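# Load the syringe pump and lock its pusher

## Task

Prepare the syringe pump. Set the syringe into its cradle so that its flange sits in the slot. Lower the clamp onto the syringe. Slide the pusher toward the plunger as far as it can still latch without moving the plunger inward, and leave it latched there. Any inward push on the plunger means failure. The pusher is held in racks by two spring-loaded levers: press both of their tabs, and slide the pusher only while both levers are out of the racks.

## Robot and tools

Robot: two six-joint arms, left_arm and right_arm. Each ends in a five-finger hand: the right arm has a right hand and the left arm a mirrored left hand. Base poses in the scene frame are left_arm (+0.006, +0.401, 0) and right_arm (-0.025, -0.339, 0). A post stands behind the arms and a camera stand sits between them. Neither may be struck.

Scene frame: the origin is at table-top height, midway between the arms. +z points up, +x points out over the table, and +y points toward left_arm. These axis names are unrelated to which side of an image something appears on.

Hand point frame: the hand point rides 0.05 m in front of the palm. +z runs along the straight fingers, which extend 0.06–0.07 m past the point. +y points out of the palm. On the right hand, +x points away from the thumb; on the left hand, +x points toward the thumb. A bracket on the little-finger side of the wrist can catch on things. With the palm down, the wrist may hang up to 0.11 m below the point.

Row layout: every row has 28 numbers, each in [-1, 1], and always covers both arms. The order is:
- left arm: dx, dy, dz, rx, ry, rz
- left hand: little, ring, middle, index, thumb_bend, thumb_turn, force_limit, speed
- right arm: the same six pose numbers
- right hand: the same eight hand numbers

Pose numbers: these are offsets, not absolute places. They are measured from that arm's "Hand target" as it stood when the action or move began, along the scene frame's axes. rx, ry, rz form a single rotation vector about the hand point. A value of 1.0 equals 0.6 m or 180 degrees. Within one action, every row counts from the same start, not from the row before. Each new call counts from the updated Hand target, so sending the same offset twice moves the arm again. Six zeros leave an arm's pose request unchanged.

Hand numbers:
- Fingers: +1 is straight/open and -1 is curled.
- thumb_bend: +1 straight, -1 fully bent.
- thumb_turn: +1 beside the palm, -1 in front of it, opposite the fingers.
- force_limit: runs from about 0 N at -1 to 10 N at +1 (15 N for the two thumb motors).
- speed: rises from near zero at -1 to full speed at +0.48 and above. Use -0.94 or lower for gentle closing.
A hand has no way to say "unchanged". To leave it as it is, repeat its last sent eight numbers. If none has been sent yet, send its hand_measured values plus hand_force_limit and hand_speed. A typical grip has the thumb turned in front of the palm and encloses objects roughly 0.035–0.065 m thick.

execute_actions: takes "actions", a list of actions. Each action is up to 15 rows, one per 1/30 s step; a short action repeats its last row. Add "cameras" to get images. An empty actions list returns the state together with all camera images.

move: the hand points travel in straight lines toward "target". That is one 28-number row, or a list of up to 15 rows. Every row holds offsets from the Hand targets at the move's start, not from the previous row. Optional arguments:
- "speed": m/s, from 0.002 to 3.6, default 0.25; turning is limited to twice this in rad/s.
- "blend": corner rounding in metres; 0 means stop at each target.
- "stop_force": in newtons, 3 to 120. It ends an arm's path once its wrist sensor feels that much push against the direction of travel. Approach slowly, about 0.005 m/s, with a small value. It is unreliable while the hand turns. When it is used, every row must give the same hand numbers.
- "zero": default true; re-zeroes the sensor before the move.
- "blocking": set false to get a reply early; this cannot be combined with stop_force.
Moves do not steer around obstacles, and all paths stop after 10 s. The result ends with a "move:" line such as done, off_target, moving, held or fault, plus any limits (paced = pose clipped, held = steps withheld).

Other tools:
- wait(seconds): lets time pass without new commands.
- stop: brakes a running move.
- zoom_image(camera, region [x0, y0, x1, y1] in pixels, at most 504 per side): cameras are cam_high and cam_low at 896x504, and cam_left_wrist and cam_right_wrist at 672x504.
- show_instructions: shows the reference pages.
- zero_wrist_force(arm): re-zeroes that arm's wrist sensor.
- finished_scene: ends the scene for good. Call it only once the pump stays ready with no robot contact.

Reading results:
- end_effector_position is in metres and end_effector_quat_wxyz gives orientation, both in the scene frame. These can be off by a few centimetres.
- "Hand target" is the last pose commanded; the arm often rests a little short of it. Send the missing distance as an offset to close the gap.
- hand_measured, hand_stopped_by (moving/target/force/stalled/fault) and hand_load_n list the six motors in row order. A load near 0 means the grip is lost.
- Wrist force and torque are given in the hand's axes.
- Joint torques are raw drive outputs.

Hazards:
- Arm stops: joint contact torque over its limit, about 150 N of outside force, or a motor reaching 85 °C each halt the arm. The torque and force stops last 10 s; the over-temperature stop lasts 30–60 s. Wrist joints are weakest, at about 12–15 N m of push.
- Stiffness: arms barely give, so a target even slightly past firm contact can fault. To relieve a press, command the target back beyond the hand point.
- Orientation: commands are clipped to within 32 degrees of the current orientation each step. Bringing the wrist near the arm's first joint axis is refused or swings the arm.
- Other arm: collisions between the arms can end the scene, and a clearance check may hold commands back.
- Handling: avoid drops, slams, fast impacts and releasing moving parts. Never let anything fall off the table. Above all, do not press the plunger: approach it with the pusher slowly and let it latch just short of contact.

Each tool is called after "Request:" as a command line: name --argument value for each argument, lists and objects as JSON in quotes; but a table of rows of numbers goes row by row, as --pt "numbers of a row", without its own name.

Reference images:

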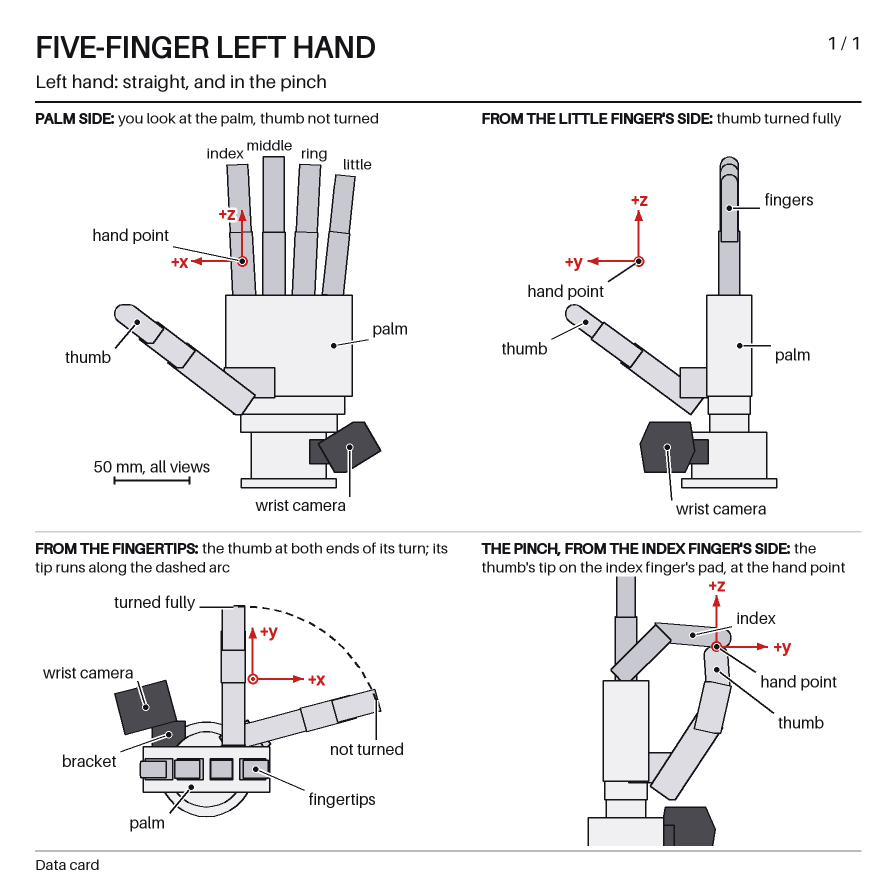

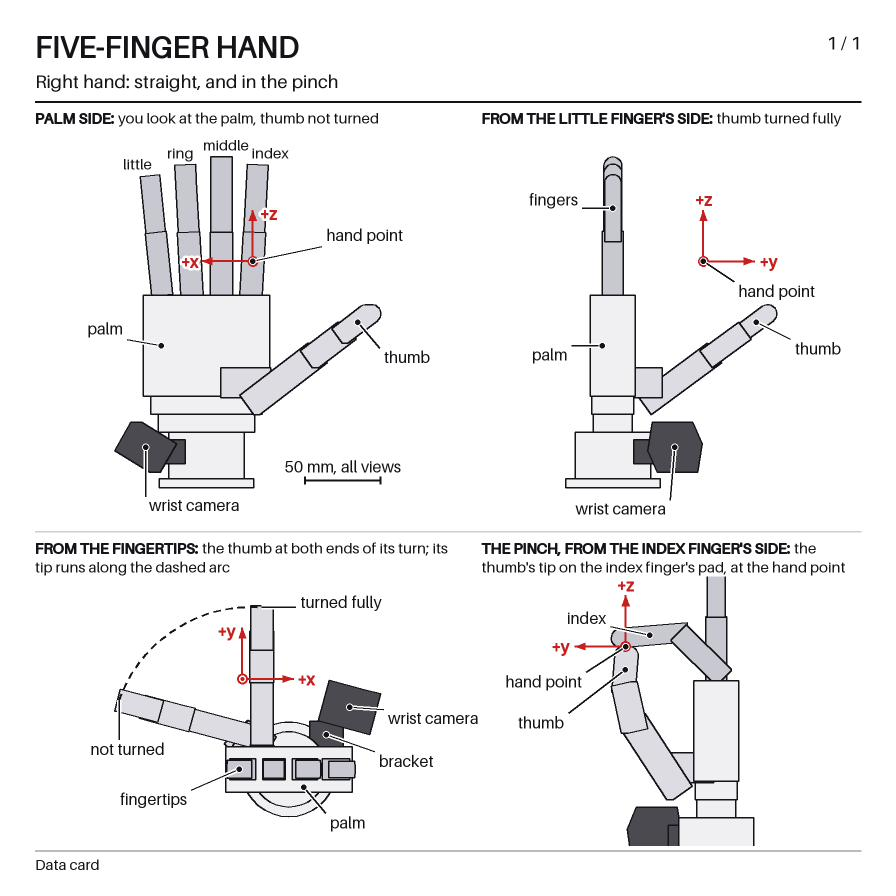

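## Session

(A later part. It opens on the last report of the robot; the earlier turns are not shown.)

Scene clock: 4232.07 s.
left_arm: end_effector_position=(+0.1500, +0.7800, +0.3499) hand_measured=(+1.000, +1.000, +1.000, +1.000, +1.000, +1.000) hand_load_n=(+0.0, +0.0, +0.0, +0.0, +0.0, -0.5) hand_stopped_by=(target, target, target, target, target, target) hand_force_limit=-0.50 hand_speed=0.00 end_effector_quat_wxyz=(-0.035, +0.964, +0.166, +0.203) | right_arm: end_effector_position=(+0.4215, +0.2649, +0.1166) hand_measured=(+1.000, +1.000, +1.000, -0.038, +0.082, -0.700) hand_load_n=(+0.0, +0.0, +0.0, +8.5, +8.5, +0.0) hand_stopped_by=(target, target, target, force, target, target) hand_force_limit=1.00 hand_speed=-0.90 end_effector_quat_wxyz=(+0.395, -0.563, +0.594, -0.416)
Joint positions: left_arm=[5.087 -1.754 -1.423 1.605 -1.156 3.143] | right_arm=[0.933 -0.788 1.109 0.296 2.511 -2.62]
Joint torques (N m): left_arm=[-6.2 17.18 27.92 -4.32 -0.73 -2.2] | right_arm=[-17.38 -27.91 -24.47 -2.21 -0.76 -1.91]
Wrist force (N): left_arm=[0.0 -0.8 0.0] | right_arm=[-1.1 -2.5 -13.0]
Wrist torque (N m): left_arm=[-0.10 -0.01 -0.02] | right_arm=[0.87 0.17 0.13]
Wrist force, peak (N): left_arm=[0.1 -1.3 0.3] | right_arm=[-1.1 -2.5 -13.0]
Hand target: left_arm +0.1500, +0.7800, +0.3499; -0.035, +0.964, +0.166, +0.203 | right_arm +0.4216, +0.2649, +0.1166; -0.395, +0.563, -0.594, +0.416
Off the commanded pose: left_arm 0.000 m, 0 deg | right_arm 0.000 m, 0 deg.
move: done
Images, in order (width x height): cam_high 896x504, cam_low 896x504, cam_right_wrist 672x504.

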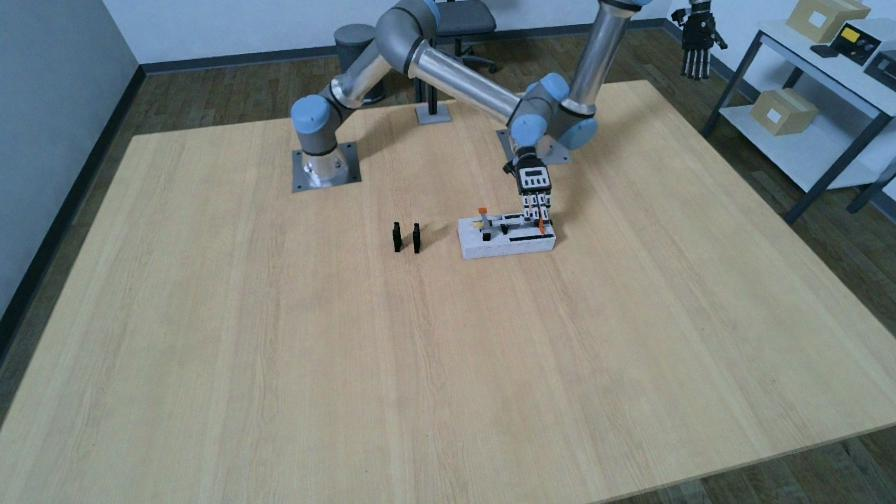

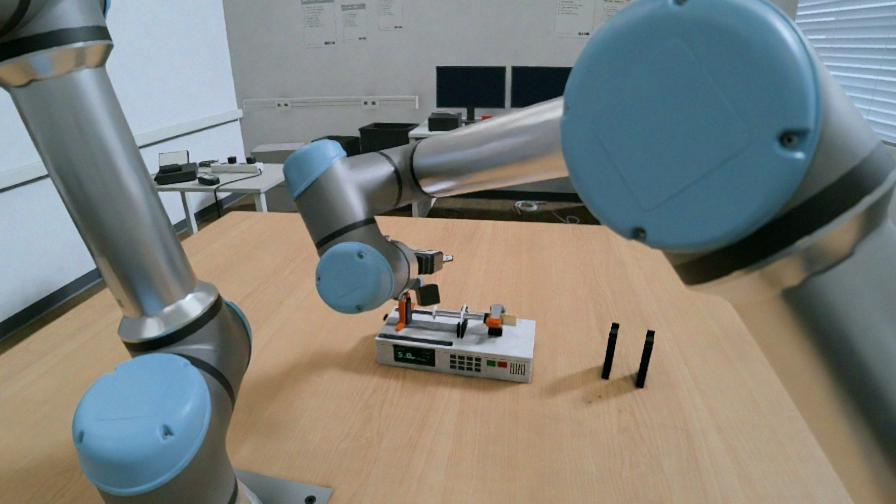

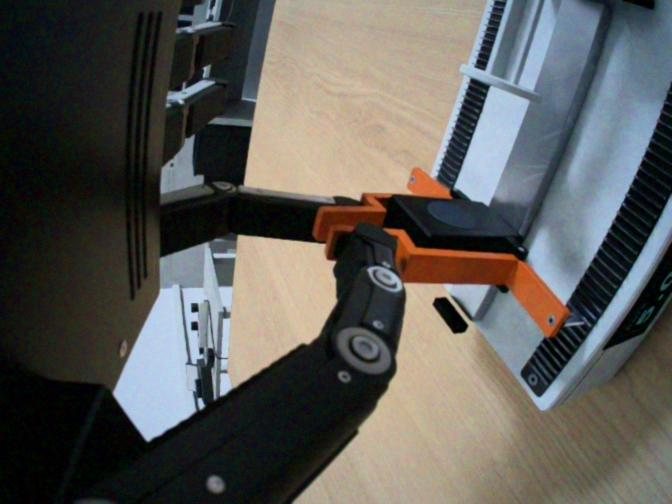

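Request:
move --target '[0,0,0,0,0,0,1,1,1,1,1,1,-0.5,0,0.0004,-0.00833,0,0,0,0,1,1,1,-0.1,0.08,-0.7,1.0,-0.9]' --speed 0.006 --stop_force 8 --cameras '["cam_right_wrist","cam_low"]'

Request:
zoom_image --camera "cam_right_wrist" --region '[520, 270, 600, 350]'

Request:
zoom_image --camera "cam_right_wrist" --region '[390, 140, 480, 220]'

Request:
zoom_image --camera "cam_low" --region '[385, 315, 425, 345]'

Scene clock: 4244.63 s.
left_arm: end_effector_position=(+0.1500, +0.7800, +0.3499) hand_measured=(+1.000, +1.000, +1.000, +1.000, +1.000, +1.000) hand_load_n=(+0.0, +0.0, +0.0, +0.0, +0.0, +0.0) hand_stopped_by=(target, target, target, target, target, target) hand_force_limit=-0.50 hand_speed=0.00 end_effector_quat_wxyz=(-0.035, +0.964, +0.166, +0.203) | right_arm: end_effector_position=(+0.4218, +0.2599, +0.1166) hand_measured=(+1.000, +1.000, +1.000, -0.038, +0.082, -0.700) hand_load_n=(+0.0, +0.0, +0.0, +7.0, +10.0, +2.0) hand_stopped_by=(target, target, target, force, target, target) hand_force_limit=1.00 hand_speed=-0.90 end_effector_quat_wxyz=(+0.395, -0.563, +0.594, -0.416)
Joint positions: left_arm=[5.087 -1.754 -1.423 1.605 -1.156 3.143] | right_arm=[0.928 -0.8 1.131 0.283 2.507 -2.625]
Joint torques (N m): left_arm=[-6.13 17.3 27.49 -4.28 -0.74 -2.39] | right_arm=[-20.7 -46.06 -5.01 -2.5 -0.34 -1.96]
Wrist force (N): left_arm=[-0.3 -0.2 0.1] | right_arm=[-2.3 -3.8 -20.4]
Wrist torque (N m): left_arm=[-0.02 0.05 -0.06] | right_arm=[0.85 0.16 0.14]
Wrist force, peak (N): left_arm=[0.4 -1.0 0.0] | right_arm=[-2.7 -3.6 -20.7]
Hand target: left_arm +0.1500, +0.7800, +0.3499; -0.035, +0.964, +0.166, +0.203 | right_arm +0.4218, +0.2599, +0.1166; -0.395, +0.563, -0.594, +0.416
Off the commanded pose: left_arm 0.000 m, 0 deg | right_arm 0.000 m, 0 deg.
move: done
Images, in order (width x height): cam_low 896x504, cam_right_wrist 672x504.

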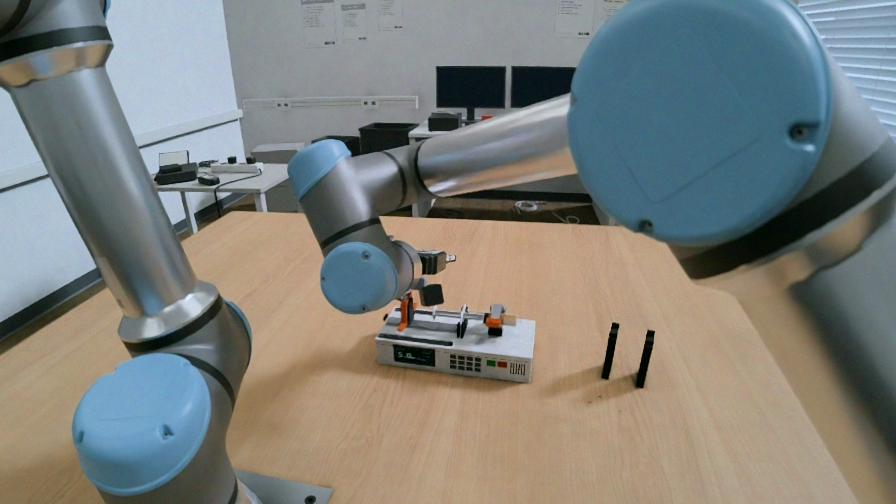

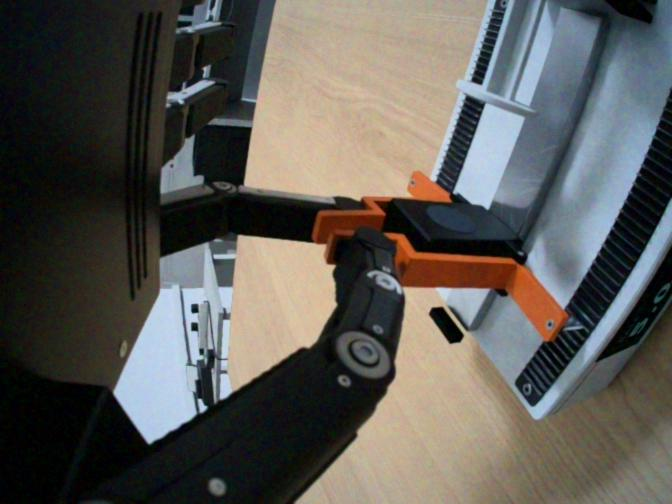

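Scaled by 6.300 from the camera's image (finer frame: 960x720).

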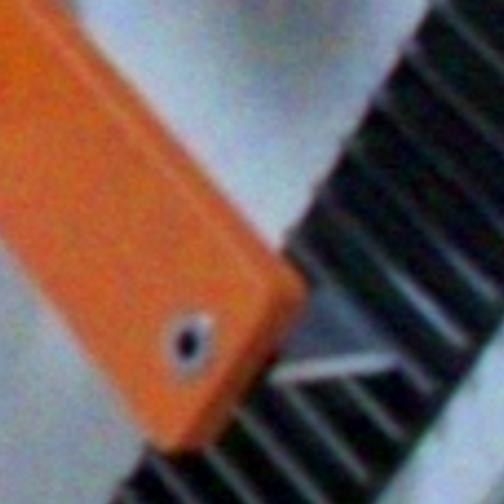

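Scaled by 5.600 from the camera's image (finer frame: 960x720).

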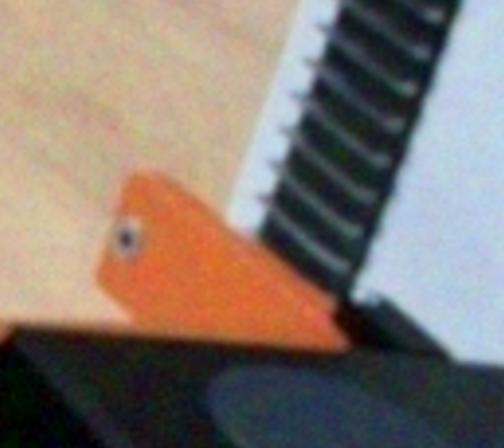

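Scaled by 12.600 from the camera's image (finer frame: 1280x720).

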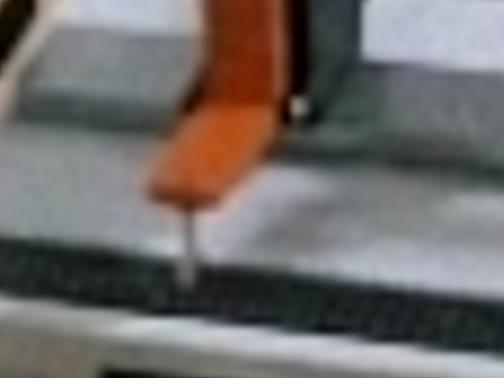

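Request:
move --target '[0,0,0,0,0,0,1,1,1,1,1,1,-0.5,0,-0.0010,0,0,0,0,0,1,1,1,-0.12,0.08,-0.7,1.0,-0.9]' --speed 0.01 --cameras '["cam_right_wrist","cam_low","cam_high"]'

Request:
zoom_image --camera "cam_high" --region '[520, 205, 560, 245]'

Request:
zoom_image --camera "cam_low" --region '[385, 295, 445, 345]'

Request:
zoom_image --camera "cam_right_wrist" --region '[300, 140, 600, 380]'

Scene clock: 4300.23 s.
left_arm: end_effector_position=(+0.1500, +0.7800, +0.3499) hand_measured=(+1.000, +1.000, +1.000, +1.000, +1.000, +1.000) hand_load_n=(+0.0, +0.0, +0.0, +0.0, +0.0, +0.0) hand_stopped_by=(target, target, target, target, target, target) hand_force_limit=-0.50 hand_speed=0.00 end_effector_quat_wxyz=(-0.035, +0.964, +0.166, +0.203) | right_arm: end_effector_position=(+0.4213, +0.2599, +0.1166) hand_measured=(+1.000, +1.000, +1.000, -0.054, +0.082, -0.700) hand_load_n=(+0.0, +0.0, +0.0, +12.5, +9.5, +1.5) hand_stopped_by=(target, target, target, force, target, target) hand_force_limit=1.00 hand_speed=-0.90 end_effector_quat_wxyz=(+0.395, -0.563, +0.594, -0.416)
Joint positions: left_arm=[5.087 -1.754 -1.423 1.605 -1.156 3.143] | right_arm=[0.929 -0.801 1.132 0.283 2.508 -2.624]
Joint torques (N m): left_arm=[-6.55 17.93 28.21 -4.26 -0.62 -2.01] | right_arm=[6.33 -47.91 -4.79 3.31 2.57 1.57]
Wrist force (N): left_arm=[0.2 -0.7 -0.2] | right_arm=[-0.8 -4.4 -12.2]
Wrist torque (N m): left_arm=[-0.09 -0.04 -0.01] | right_arm=[0.66 0.03 0.09]
Wrist force, peak (N): left_arm=[-0.3 -1.0 -0.3] | right_arm=[-2.9 -3.7 -20.7]
Hand target: left_arm +0.1500, +0.7800, +0.3499; -0.035, +0.964, +0.166, +0.203 | right_arm +0.4212, +0.2599, +0.1166; -0.395, +0.563, -0.594, +0.416
Off the commanded pose: left_arm 0.000 m, 0 deg | right_arm 0.000 m, 0 deg.
move: done
Images, in order (width x height): cam_high 896x504, cam_low 896x504, cam_right_wrist 672x504.

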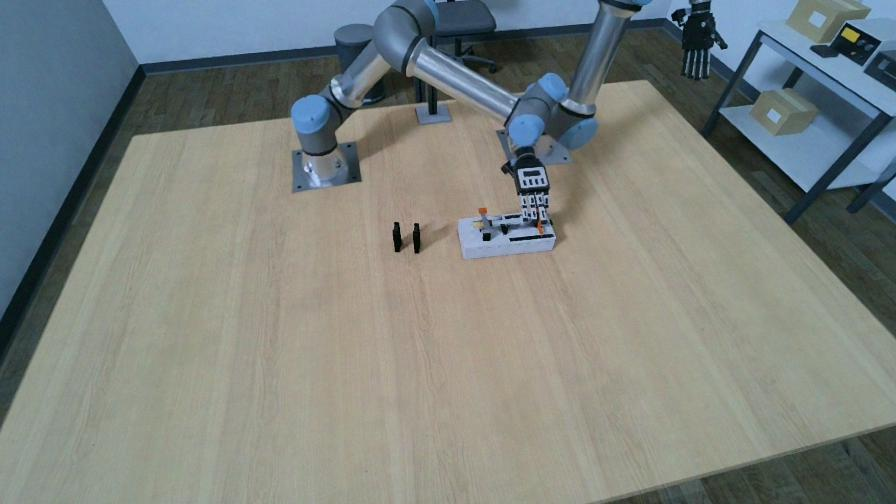

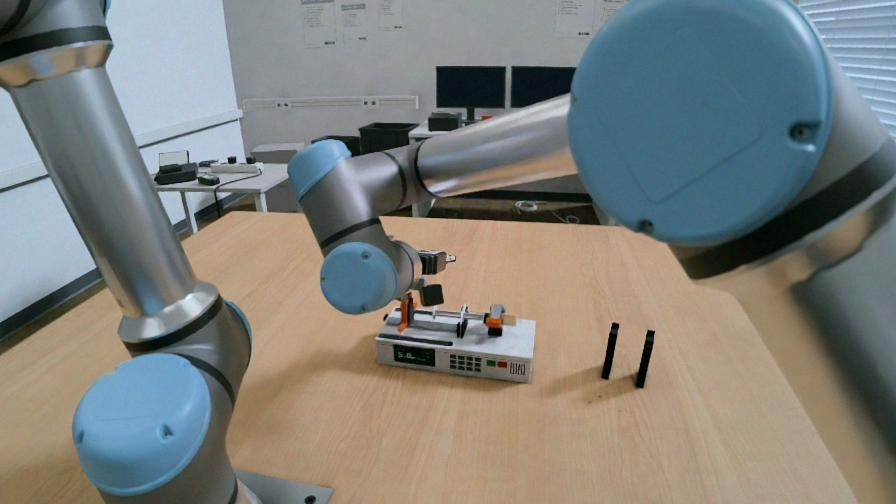

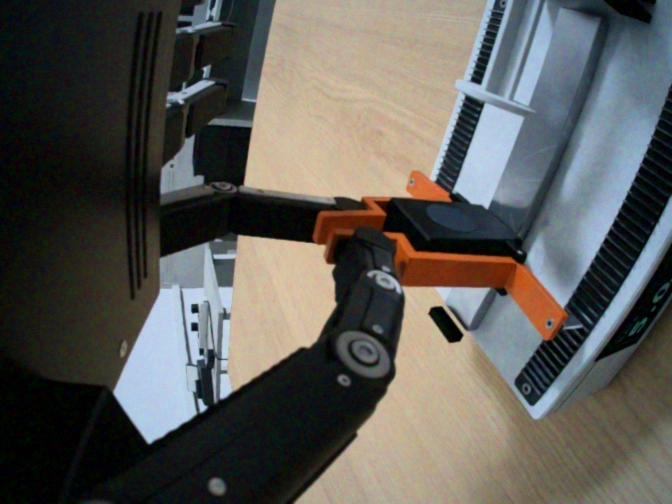

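Scaled by 12.600 from the camera's image (finer frame: 1280x720).

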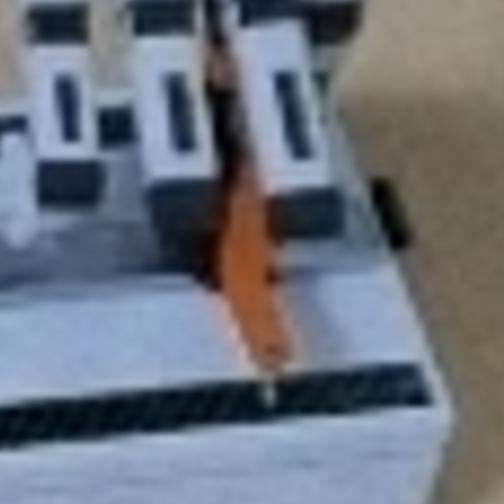

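Scaled by 8.400 from the camera's image (finer frame: 1280x720).

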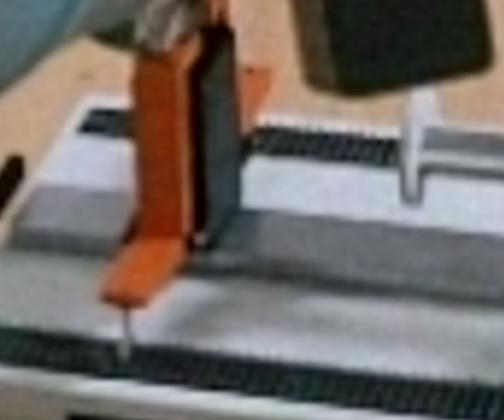

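Scaled by 1.680 from the camera's image (finer frame: 960x720).

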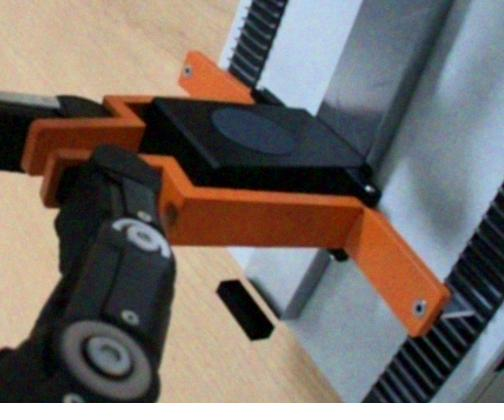

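Request:
move --target '[0,0,0,0,0,0,1,1,1,1,1,1,-0.5,0,-0.0005,-0.01,0,0,0,0,1,1,1,-0.12,0.08,-0.7,1.0,-0.9]' --speed 0.008 --stop_force 10 --cameras '["cam_right_wrist","cam_low"]'

Request:
zoom_image --camera "cam_low" --region '[385, 295, 445, 345]'

Request:
zoom_image --camera "cam_right_wrist" --region '[300, 140, 600, 380]'

Scene clock: 4314.13 s.
left_arm: end_effector_position=(+0.1500, +0.7800, +0.3499) hand_measured=(+1.000, +1.000, +1.000, +1.000, +1.000, +1.000) hand_load_n=(+0.0, +0.0, -0.5, +0.0, +0.0, +0.0) hand_stopped_by=(target, target, target, target, target, target) hand_force_limit=-0.50 hand_speed=0.00 end_effector_quat_wxyz=(-0.035, +0.964, +0.166, +0.203) | right_arm: end_effector_position=(+0.4209, +0.2539, +0.1166) hand_measured=(+1.000, +1.000, +1.000, -0.054, +0.082, -0.700) hand_load_n=(+0.0, +0.0, +0.0, +12.5, +9.5, +2.0) hand_stopped_by=(target, target, target, force, target, target) hand_force_limit=1.00 hand_speed=-0.90 end_effector_quat_wxyz=(+0.395, -0.563, +0.594, -0.416)
Joint positions: left_arm=[5.087 -1.754 -1.423 1.605 -1.156 3.143] | right_arm=[0.924 -0.816 1.159 0.268 2.504 -2.629]
Joint torques (N m): left_arm=[-4.86 17.58 28.37 -4.13 -0.77 -2.13] | right_arm=[-16.67 -47.98 -4.78 -1.91 -0.79 -2.09]
Wrist force (N): left_arm=[0.1 -0.7 -0.1] | right_arm=[-2.2 -3.0 -12.2]
Wrist torque (N m): left_arm=[-0.09 -0.05 -0.01] | right_arm=[0.83 0.14 0.14]
Wrist force, peak (N): left_arm=[-0.1 -1.0 -0.3] | right_arm=[-0.6 -4.7 -12.3]
Hand target: left_arm +0.1500, +0.7800, +0.3499; -0.035, +0.964, +0.166, +0.203 | right_arm +0.4209, +0.2539, +0.1166; -0.395, +0.563, -0.594, +0.416
Off the commanded pose: left_arm 0.000 m, 0 deg | right_arm 0.000 m, 0 deg.
move: done
Images, in order (width x height): cam_low 896x504, cam_right_wrist 672x504.

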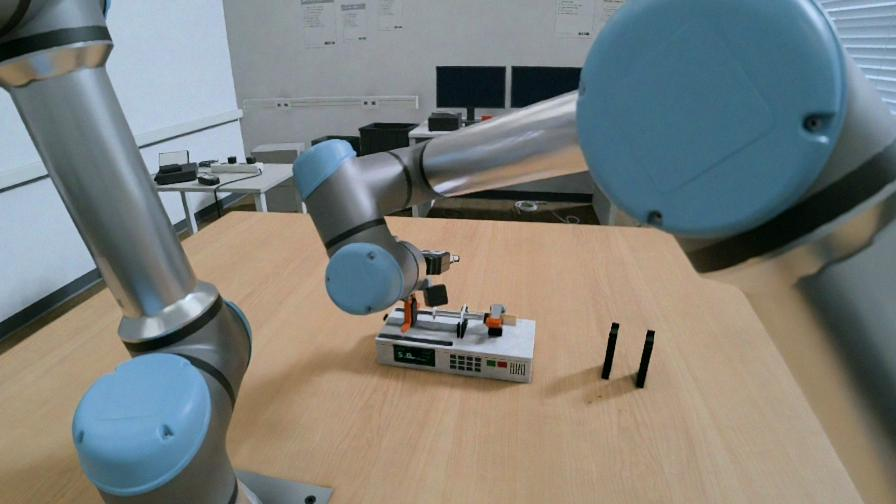

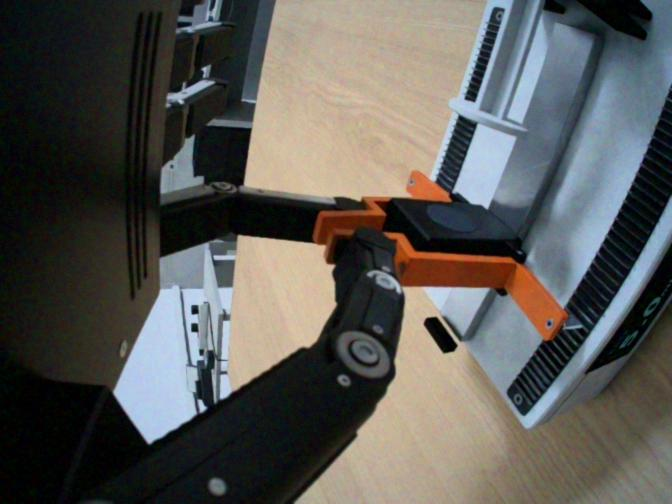

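Scaled by 8.400 from the camera's image (finer frame: 1280x720).

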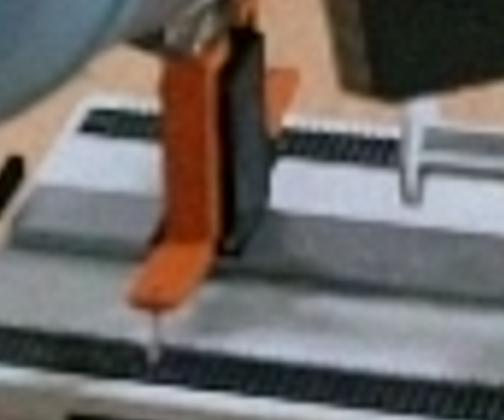

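Scaled by 1.680 from the camera's image (finer frame: 960x720).

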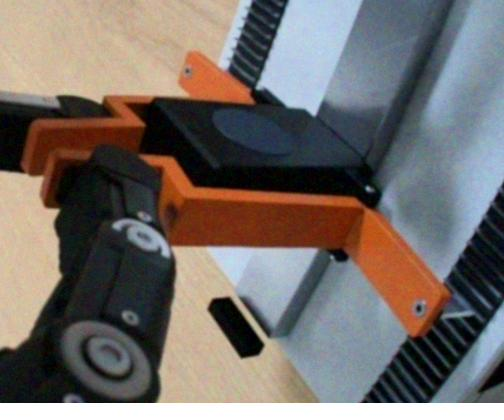

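Request:
move --target '[0,0,0,0,0,0,1,1,1,1,1,1,-0.5,0,-0.0009,-0.01667,0,0,0,0,1,1,1,-0.12,0.08,-0.7,1.0,-0.9]' --speed 0.01 --stop_force 10 --cameras '["cam_right_wrist","cam_low"]'

Request:
zoom_image --camera "cam_low" --region '[385, 295, 445, 345]'

Request:
zoom_image --camera "cam_right_wrist" --region '[300, 80, 600, 380]'

Scene clock: 4326.33 s.
left_arm: end_effector_position=(+0.1500, +0.7800, +0.3499) hand_measured=(+1.000, +1.000, +1.000, +1.000, +1.000, +1.000) hand_load_n=(+0.0, +0.0, +0.0, +0.0, -0.5, +0.5) hand_stopped_by=(target, target, target, target, target, target) hand_force_limit=-0.50 hand_speed=0.00 end_effector_quat_wxyz=(-0.035, +0.964, +0.166, +0.203) | right_arm: end_effector_position=(+0.4204, +0.2439, +0.1166) hand_measured=(+1.000, +1.000, +1.000, -0.054, +0.082, -0.700) hand_load_n=(-0.5, +0.0, -0.5, +12.5, +9.5, +2.0) hand_stopped_by=(target, target, target, force, target, target) hand_force_limit=1.00 hand_speed=-0.90 end_effector_quat_wxyz=(+0.395, -0.563, +0.594, -0.416)
Joint positions: left_arm=[5.087 -1.754 -1.423 1.605 -1.156 3.143] | right_arm=[0.915 -0.841 1.202 0.243 2.497 -2.638]
Joint torques (N m): left_arm=[-4.87 17.68 28.94 -4.13 -0.69 -2.23] | right_arm=[-18.23 -47.01 -4.95 -2.11 -0.5 -1.92]
Wrist force (N): left_arm=[0.2 -0.5 -0.2] | right_arm=[-2.3 -2.3 -13.6]
Wrist torque (N m): left_arm=[-0.07 -0.05 -0.02] | right_arm=[0.86 0.16 0.14]
Wrist force, peak (N): left_arm=[0.0 -1.1 -0.2] | right_arm=[-2.2 -2.2 -13.9]
Hand target: left_arm +0.1500, +0.7800, +0.3499; -0.035, +0.964, +0.166, +0.203 | right_arm +0.4204, +0.2439, +0.1166; -0.395, +0.563, -0.594, +0.416
Off the commanded pose: left_arm 0.000 m, 0 deg | right_arm 0.000 m, 0 deg.
move: done
Images, in order (width x height): cam_low 896x504, cam_right_wrist 672x504.

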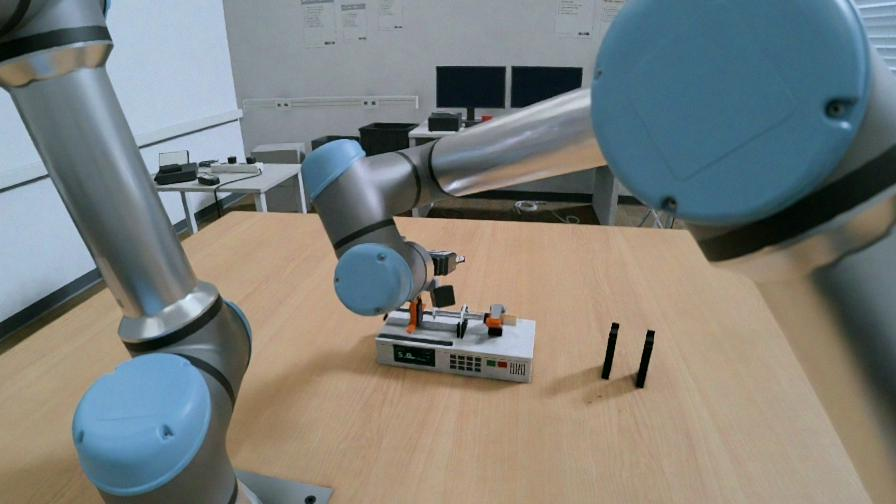

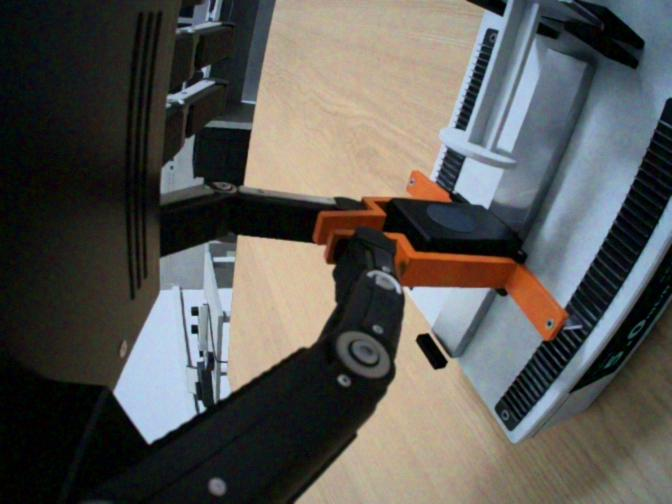

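Scaled by 8.400 from the camera's image (finer frame: 1280x720).

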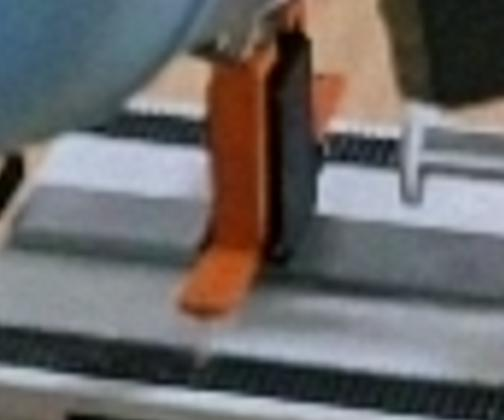

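Scaled by 1.680 from the camera's image (finer frame: 960x720).

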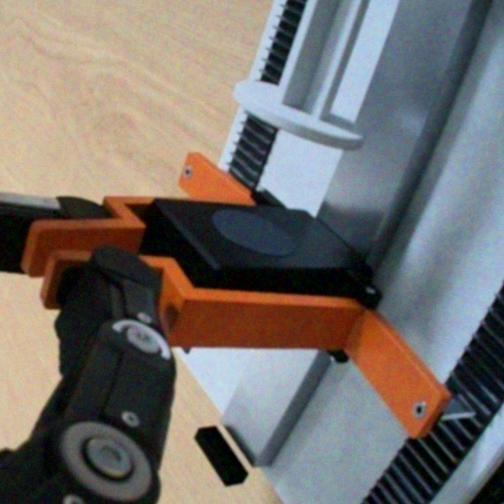

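Request:
move --target '[0,0,0,0,0,0,1,1,1,1,1,1,-0.5,0,-0.0009,-0.015,0,0,0,0,1,1,1,-0.12,0.08,-0.7,1.0,-0.9]' --speed 0.01 --stop_force 10 --cameras '["cam_right_wrist","cam_low"]'

Request:
zoom_image --camera "cam_low" --region '[395, 295, 455, 345]'

Request:
zoom_image --camera "cam_right_wrist" --region '[300, 80, 600, 380]'

Scene clock: 4373.07 s.
left_arm: end_effector_position=(+0.1500, +0.7800, +0.3499) hand_measured=(+1.000, +1.000, +1.000, +1.000, +1.000, +1.000) hand_load_n=(+0.0, +0.0, +0.0, +0.0, +0.0, +0.0) hand_stopped_by=(target, target, target, target, target, target) hand_force_limit=-0.50 hand_speed=0.00 end_effector_quat_wxyz=(-0.035, +0.964, +0.166, +0.203) | right_arm: end_effector_position=(+0.4199, +0.2349, +0.1166) hand_measured=(+1.000, +1.000, +1.000, -0.054, +0.082, -0.700) hand_load_n=(+0.0, +0.0, +0.0, +11.5, +10.0, +2.0) hand_stopped_by=(target, target, target, force, target, target) hand_force_limit=1.00 hand_speed=-0.90 end_effector_quat_wxyz=(+0.395, -0.563, +0.594, -0.416)
Joint positions: left_arm=[5.087 -1.754 -1.423 1.605 -1.156 3.143] | right_arm=[0.907 -0.863 1.24 0.221 2.49 -2.645]
Joint torques (N m): left_arm=[-5.34 18.07 28.4 -4.16 -0.7 -2.15] | right_arm=[-18.26 -47.38 -4.76 -2.22 -0.59 -1.97]
Wrist force (N): left_arm=[0.2 -0.8 -0.1] | right_arm=[-2.2 -1.7 -14.0]
Wrist torque (N m): left_arm=[-0.11 -0.04 -0.01] | right_arm=[0.91 0.15 0.15]
Wrist force, peak (N): left_arm=[-0.4 -0.9 -0.4] | right_arm=[-2.7 -1.8 -14.6]
Hand target: left_arm +0.1500, +0.7800, +0.3499; -0.035, +0.964, +0.166, +0.203 | right_arm +0.4199, +0.2349, +0.1166; -0.395, +0.563, -0.594, +0.416
Off the commanded pose: left_arm 0.000 m, 0 deg | right_arm 0.000 m, 0 deg.
move: done
Images, in order (width x height): cam_low 896x504, cam_right_wrist 672x504.

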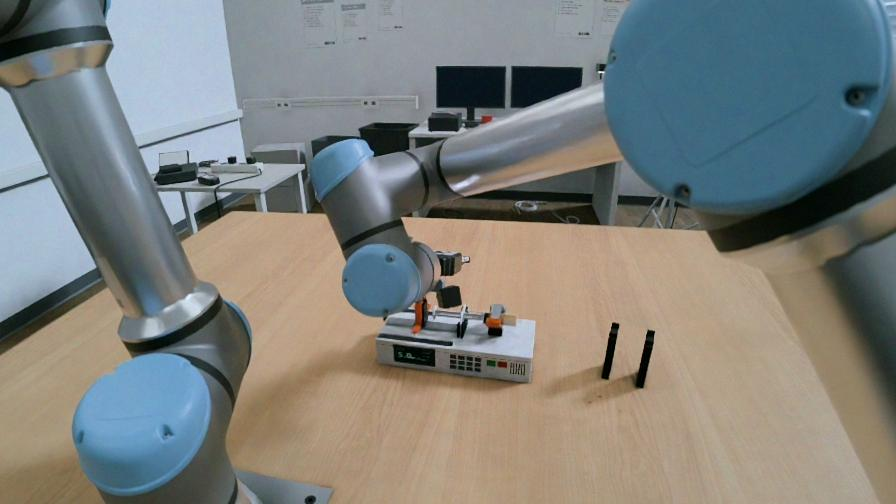

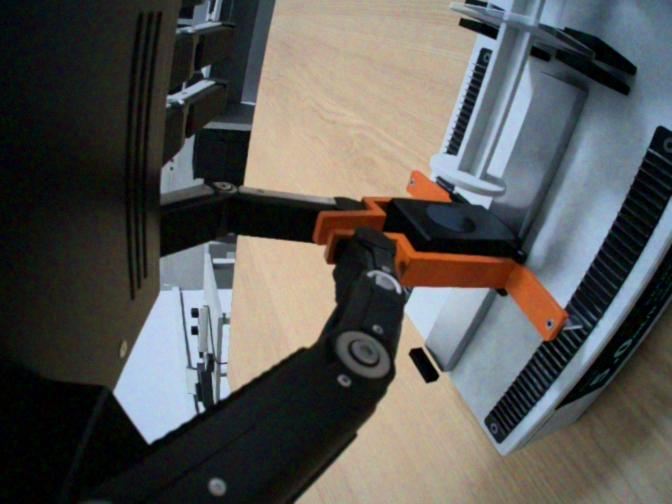

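Scaled by 8.400 from the camera's image (finer frame: 1280x720).

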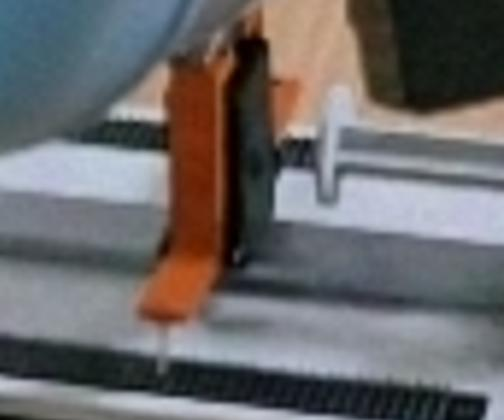

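Scaled by 1.680 from the camera's image (finer frame: 960x720).

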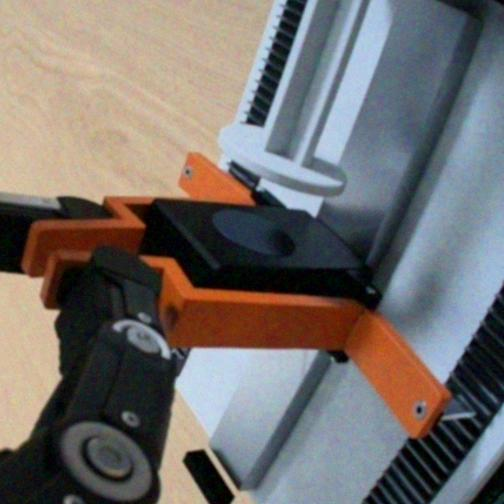

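Request:
move --target '[0,0,0,0,0,0,1,1,1,1,1,1,-0.5,0,-0.0006,-0.01,0,0,0,0,1,1,1,-0.12,0.08,-0.7,1.0,-0.9]' --speed 0.01 --stop_force 7 --cameras '["cam_right_wrist","cam_low"]'

Request:
zoom_image --camera "cam_low" --region '[405, 295, 455, 335]'

Request:
zoom_image --camera "cam_right_wrist" --region '[380, 130, 560, 280]'

Scene clock: 4390.00 s.
left_arm: end_effector_position=(+0.1500, +0.7800, +0.3499) hand_measured=(+1.000, +1.000, +1.000, +1.000, +1.000, +1.000) hand_load_n=(+0.0, +0.0, +0.0, +0.0, +0.0, +0.0) hand_stopped_by=(target, target, target, target, target, target) hand_force_limit=-0.50 hand_speed=0.00 end_effector_quat_wxyz=(-0.035, +0.964, +0.166, +0.203) | right_arm: end_effector_position=(+0.4195, +0.2289, +0.1166) hand_measured=(+1.000, +1.000, +1.000, -0.054, +0.082, -0.700) hand_load_n=(+0.0, -0.5, +0.0, +12.0, +10.0, +2.0) hand_stopped_by=(target, target, target, force, target, target) hand_force_limit=1.00 hand_speed=-0.90 end_effector_quat_wxyz=(+0.395, -0.563, +0.594, -0.416)
Joint positions: left_arm=[5.087 -1.754 -1.423 1.605 -1.156 3.143] | right_arm=[0.901 -0.877 1.264 0.207 2.485 -2.65]
Joint torques (N m): left_arm=[-5.67 17.75 27.75 -4.23 -0.6 -2.07] | right_arm=[-18.24 -46.51 -5.07 -2.25 -0.45 -1.93]
Wrist force (N): left_arm=[0.3 -0.6 0.0] | right_arm=[-2.6 -1.7 -14.6]
Wrist torque (N m): left_arm=[-0.07 -0.06 -0.01] | right_arm=[0.91 0.20 0.14]
Wrist force, peak (N): left_arm=[0.3 -1.1 -0.2] | right_arm=[-2.9 -1.7 -14.6]
Hand target: left_arm +0.1500, +0.7800, +0.3499; -0.035, +0.964, +0.166, +0.203 | right_arm +0.4195, +0.2289, +0.1166; -0.395, +0.563, -0.594, +0.416
Off the commanded pose: left_arm 0.000 m, 0 deg | right_arm 0.000 m, 0 deg.
move: done
Images, in order (width x height): cam_low 896x504, cam_right_wrist 672x504.

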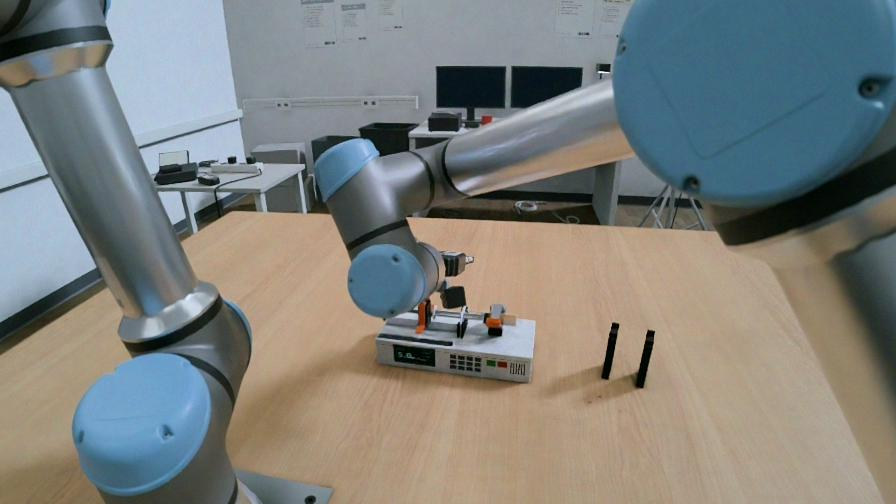

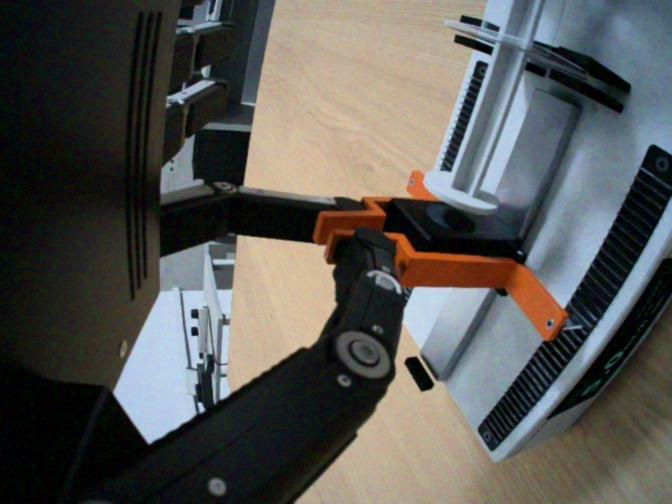

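Scaled by 10.080 from the camera's image (finer frame: 1280x720).

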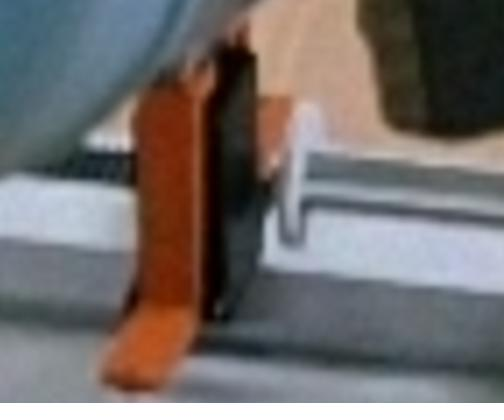

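Scaled by 2.800 from the camera's image (finer frame: 960x720).

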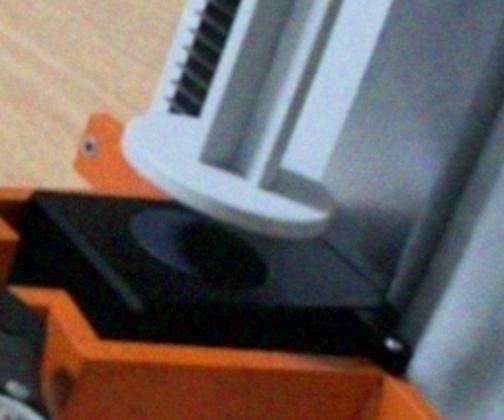

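Request:
move --target '[0,0,0,0,0,0,1,1,1,1,1,1,-0.5,0,-0.0003,-0.005,0,0,0,0,1,1,1,-0.12,0.08,-0.7,1.0,-0.9]' --speed 0.006 --stop_force 5 --cameras '["cam_right_wrist","cam_low"]'

Request:
zoom_image --camera "cam_low" --region '[410, 300, 450, 332]'

Request:
zoom_image --camera "cam_right_wrist" --region '[380, 130, 560, 280]'

Scene clock: 4403.60 s.
left_arm: end_effector_position=(+0.1500, +0.7800, +0.3499) hand_measured=(+1.000, +1.000, +1.000, +1.000, +1.000, +1.000) hand_load_n=(+0.0, +0.0, +0.0, +0.0, -0.5, +0.0) hand_stopped_by=(target, target, target, target, target, target) hand_force_limit=-0.50 hand_speed=0.00 end_effector_quat_wxyz=(-0.035, +0.964, +0.166, +0.203) | right_arm: end_effector_position=(+0.4193, +0.2259, +0.1166) hand_measured=(+1.000, +1.000, +1.000, -0.054, +0.082, -0.700) hand_load_n=(+0.0, +0.0, +0.0, +12.0, +10.0, +2.0) hand_stopped_by=(target, target, target, force, target, target) hand_force_limit=1.00 hand_speed=-0.90 end_effector_quat_wxyz=(+0.395, -0.563, +0.594, -0.416)
Joint positions: left_arm=[5.087 -1.754 -1.423 1.605 -1.156 3.143] | right_arm=[0.899 -0.884 1.276 0.2 2.483 -2.653]
Joint torques (N m): left_arm=[-5.36 18 27.27 -4.11 -0.75 -2.26] | right_arm=[-18.16 -46.22 -4.96 -2.35 -0.41 -1.88]
Wrist force (N): left_arm=[0.1 -0.8 0.1] | right_arm=[-2.7 -1.4 -14.6]
Wrist torque (N m): left_arm=[-0.11 -0.03 -0.01] | right_arm=[0.92 0.22 0.13]
Wrist force, peak (N): left_arm=[-0.2 -1.1 0.0] | right_arm=[-2.9 -1.6 -14.9]
Hand target: left_arm +0.1500, +0.7800, +0.3499; -0.035, +0.964, +0.166, +0.203 | right_arm +0.4193, +0.2259, +0.1166; -0.395, +0.563, -0.594, +0.416
Off the commanded pose: left_arm 0.000 m, 0 deg | right_arm 0.000 m, 0 deg.
move: done
Images, in order (width x height): cam_low 896x504, cam_right_wrist 672x504.

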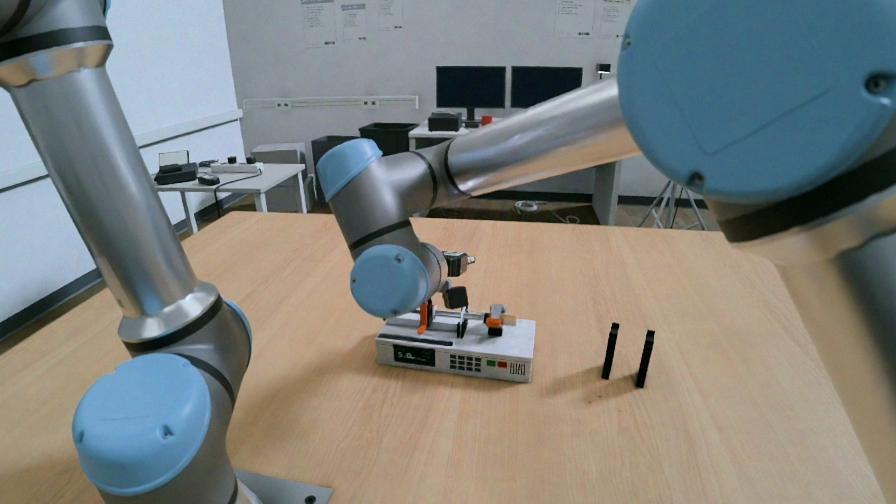

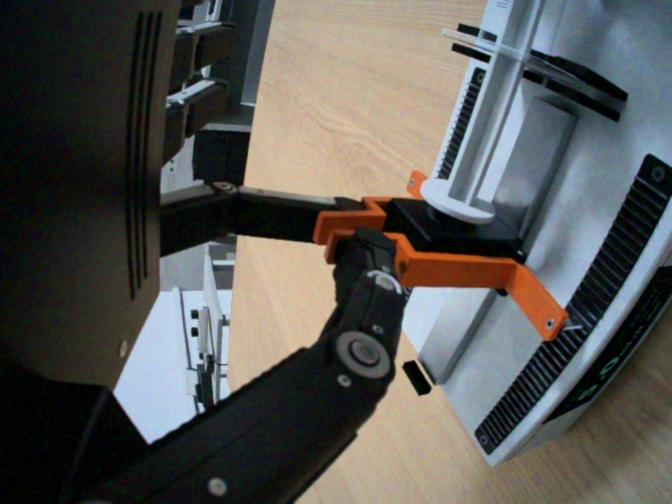

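Scaled by 12.600 from the camera's image (finer frame: 1280x720).

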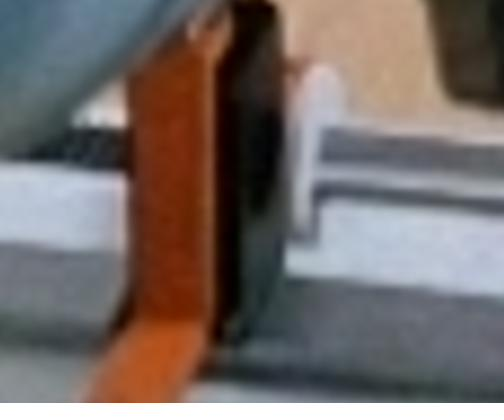

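Scaled by 2.800 from the camera's image (finer frame: 960x720).

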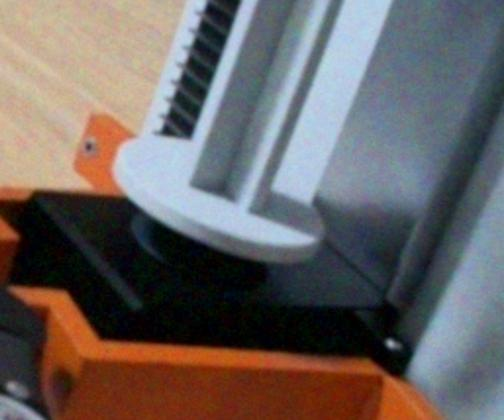

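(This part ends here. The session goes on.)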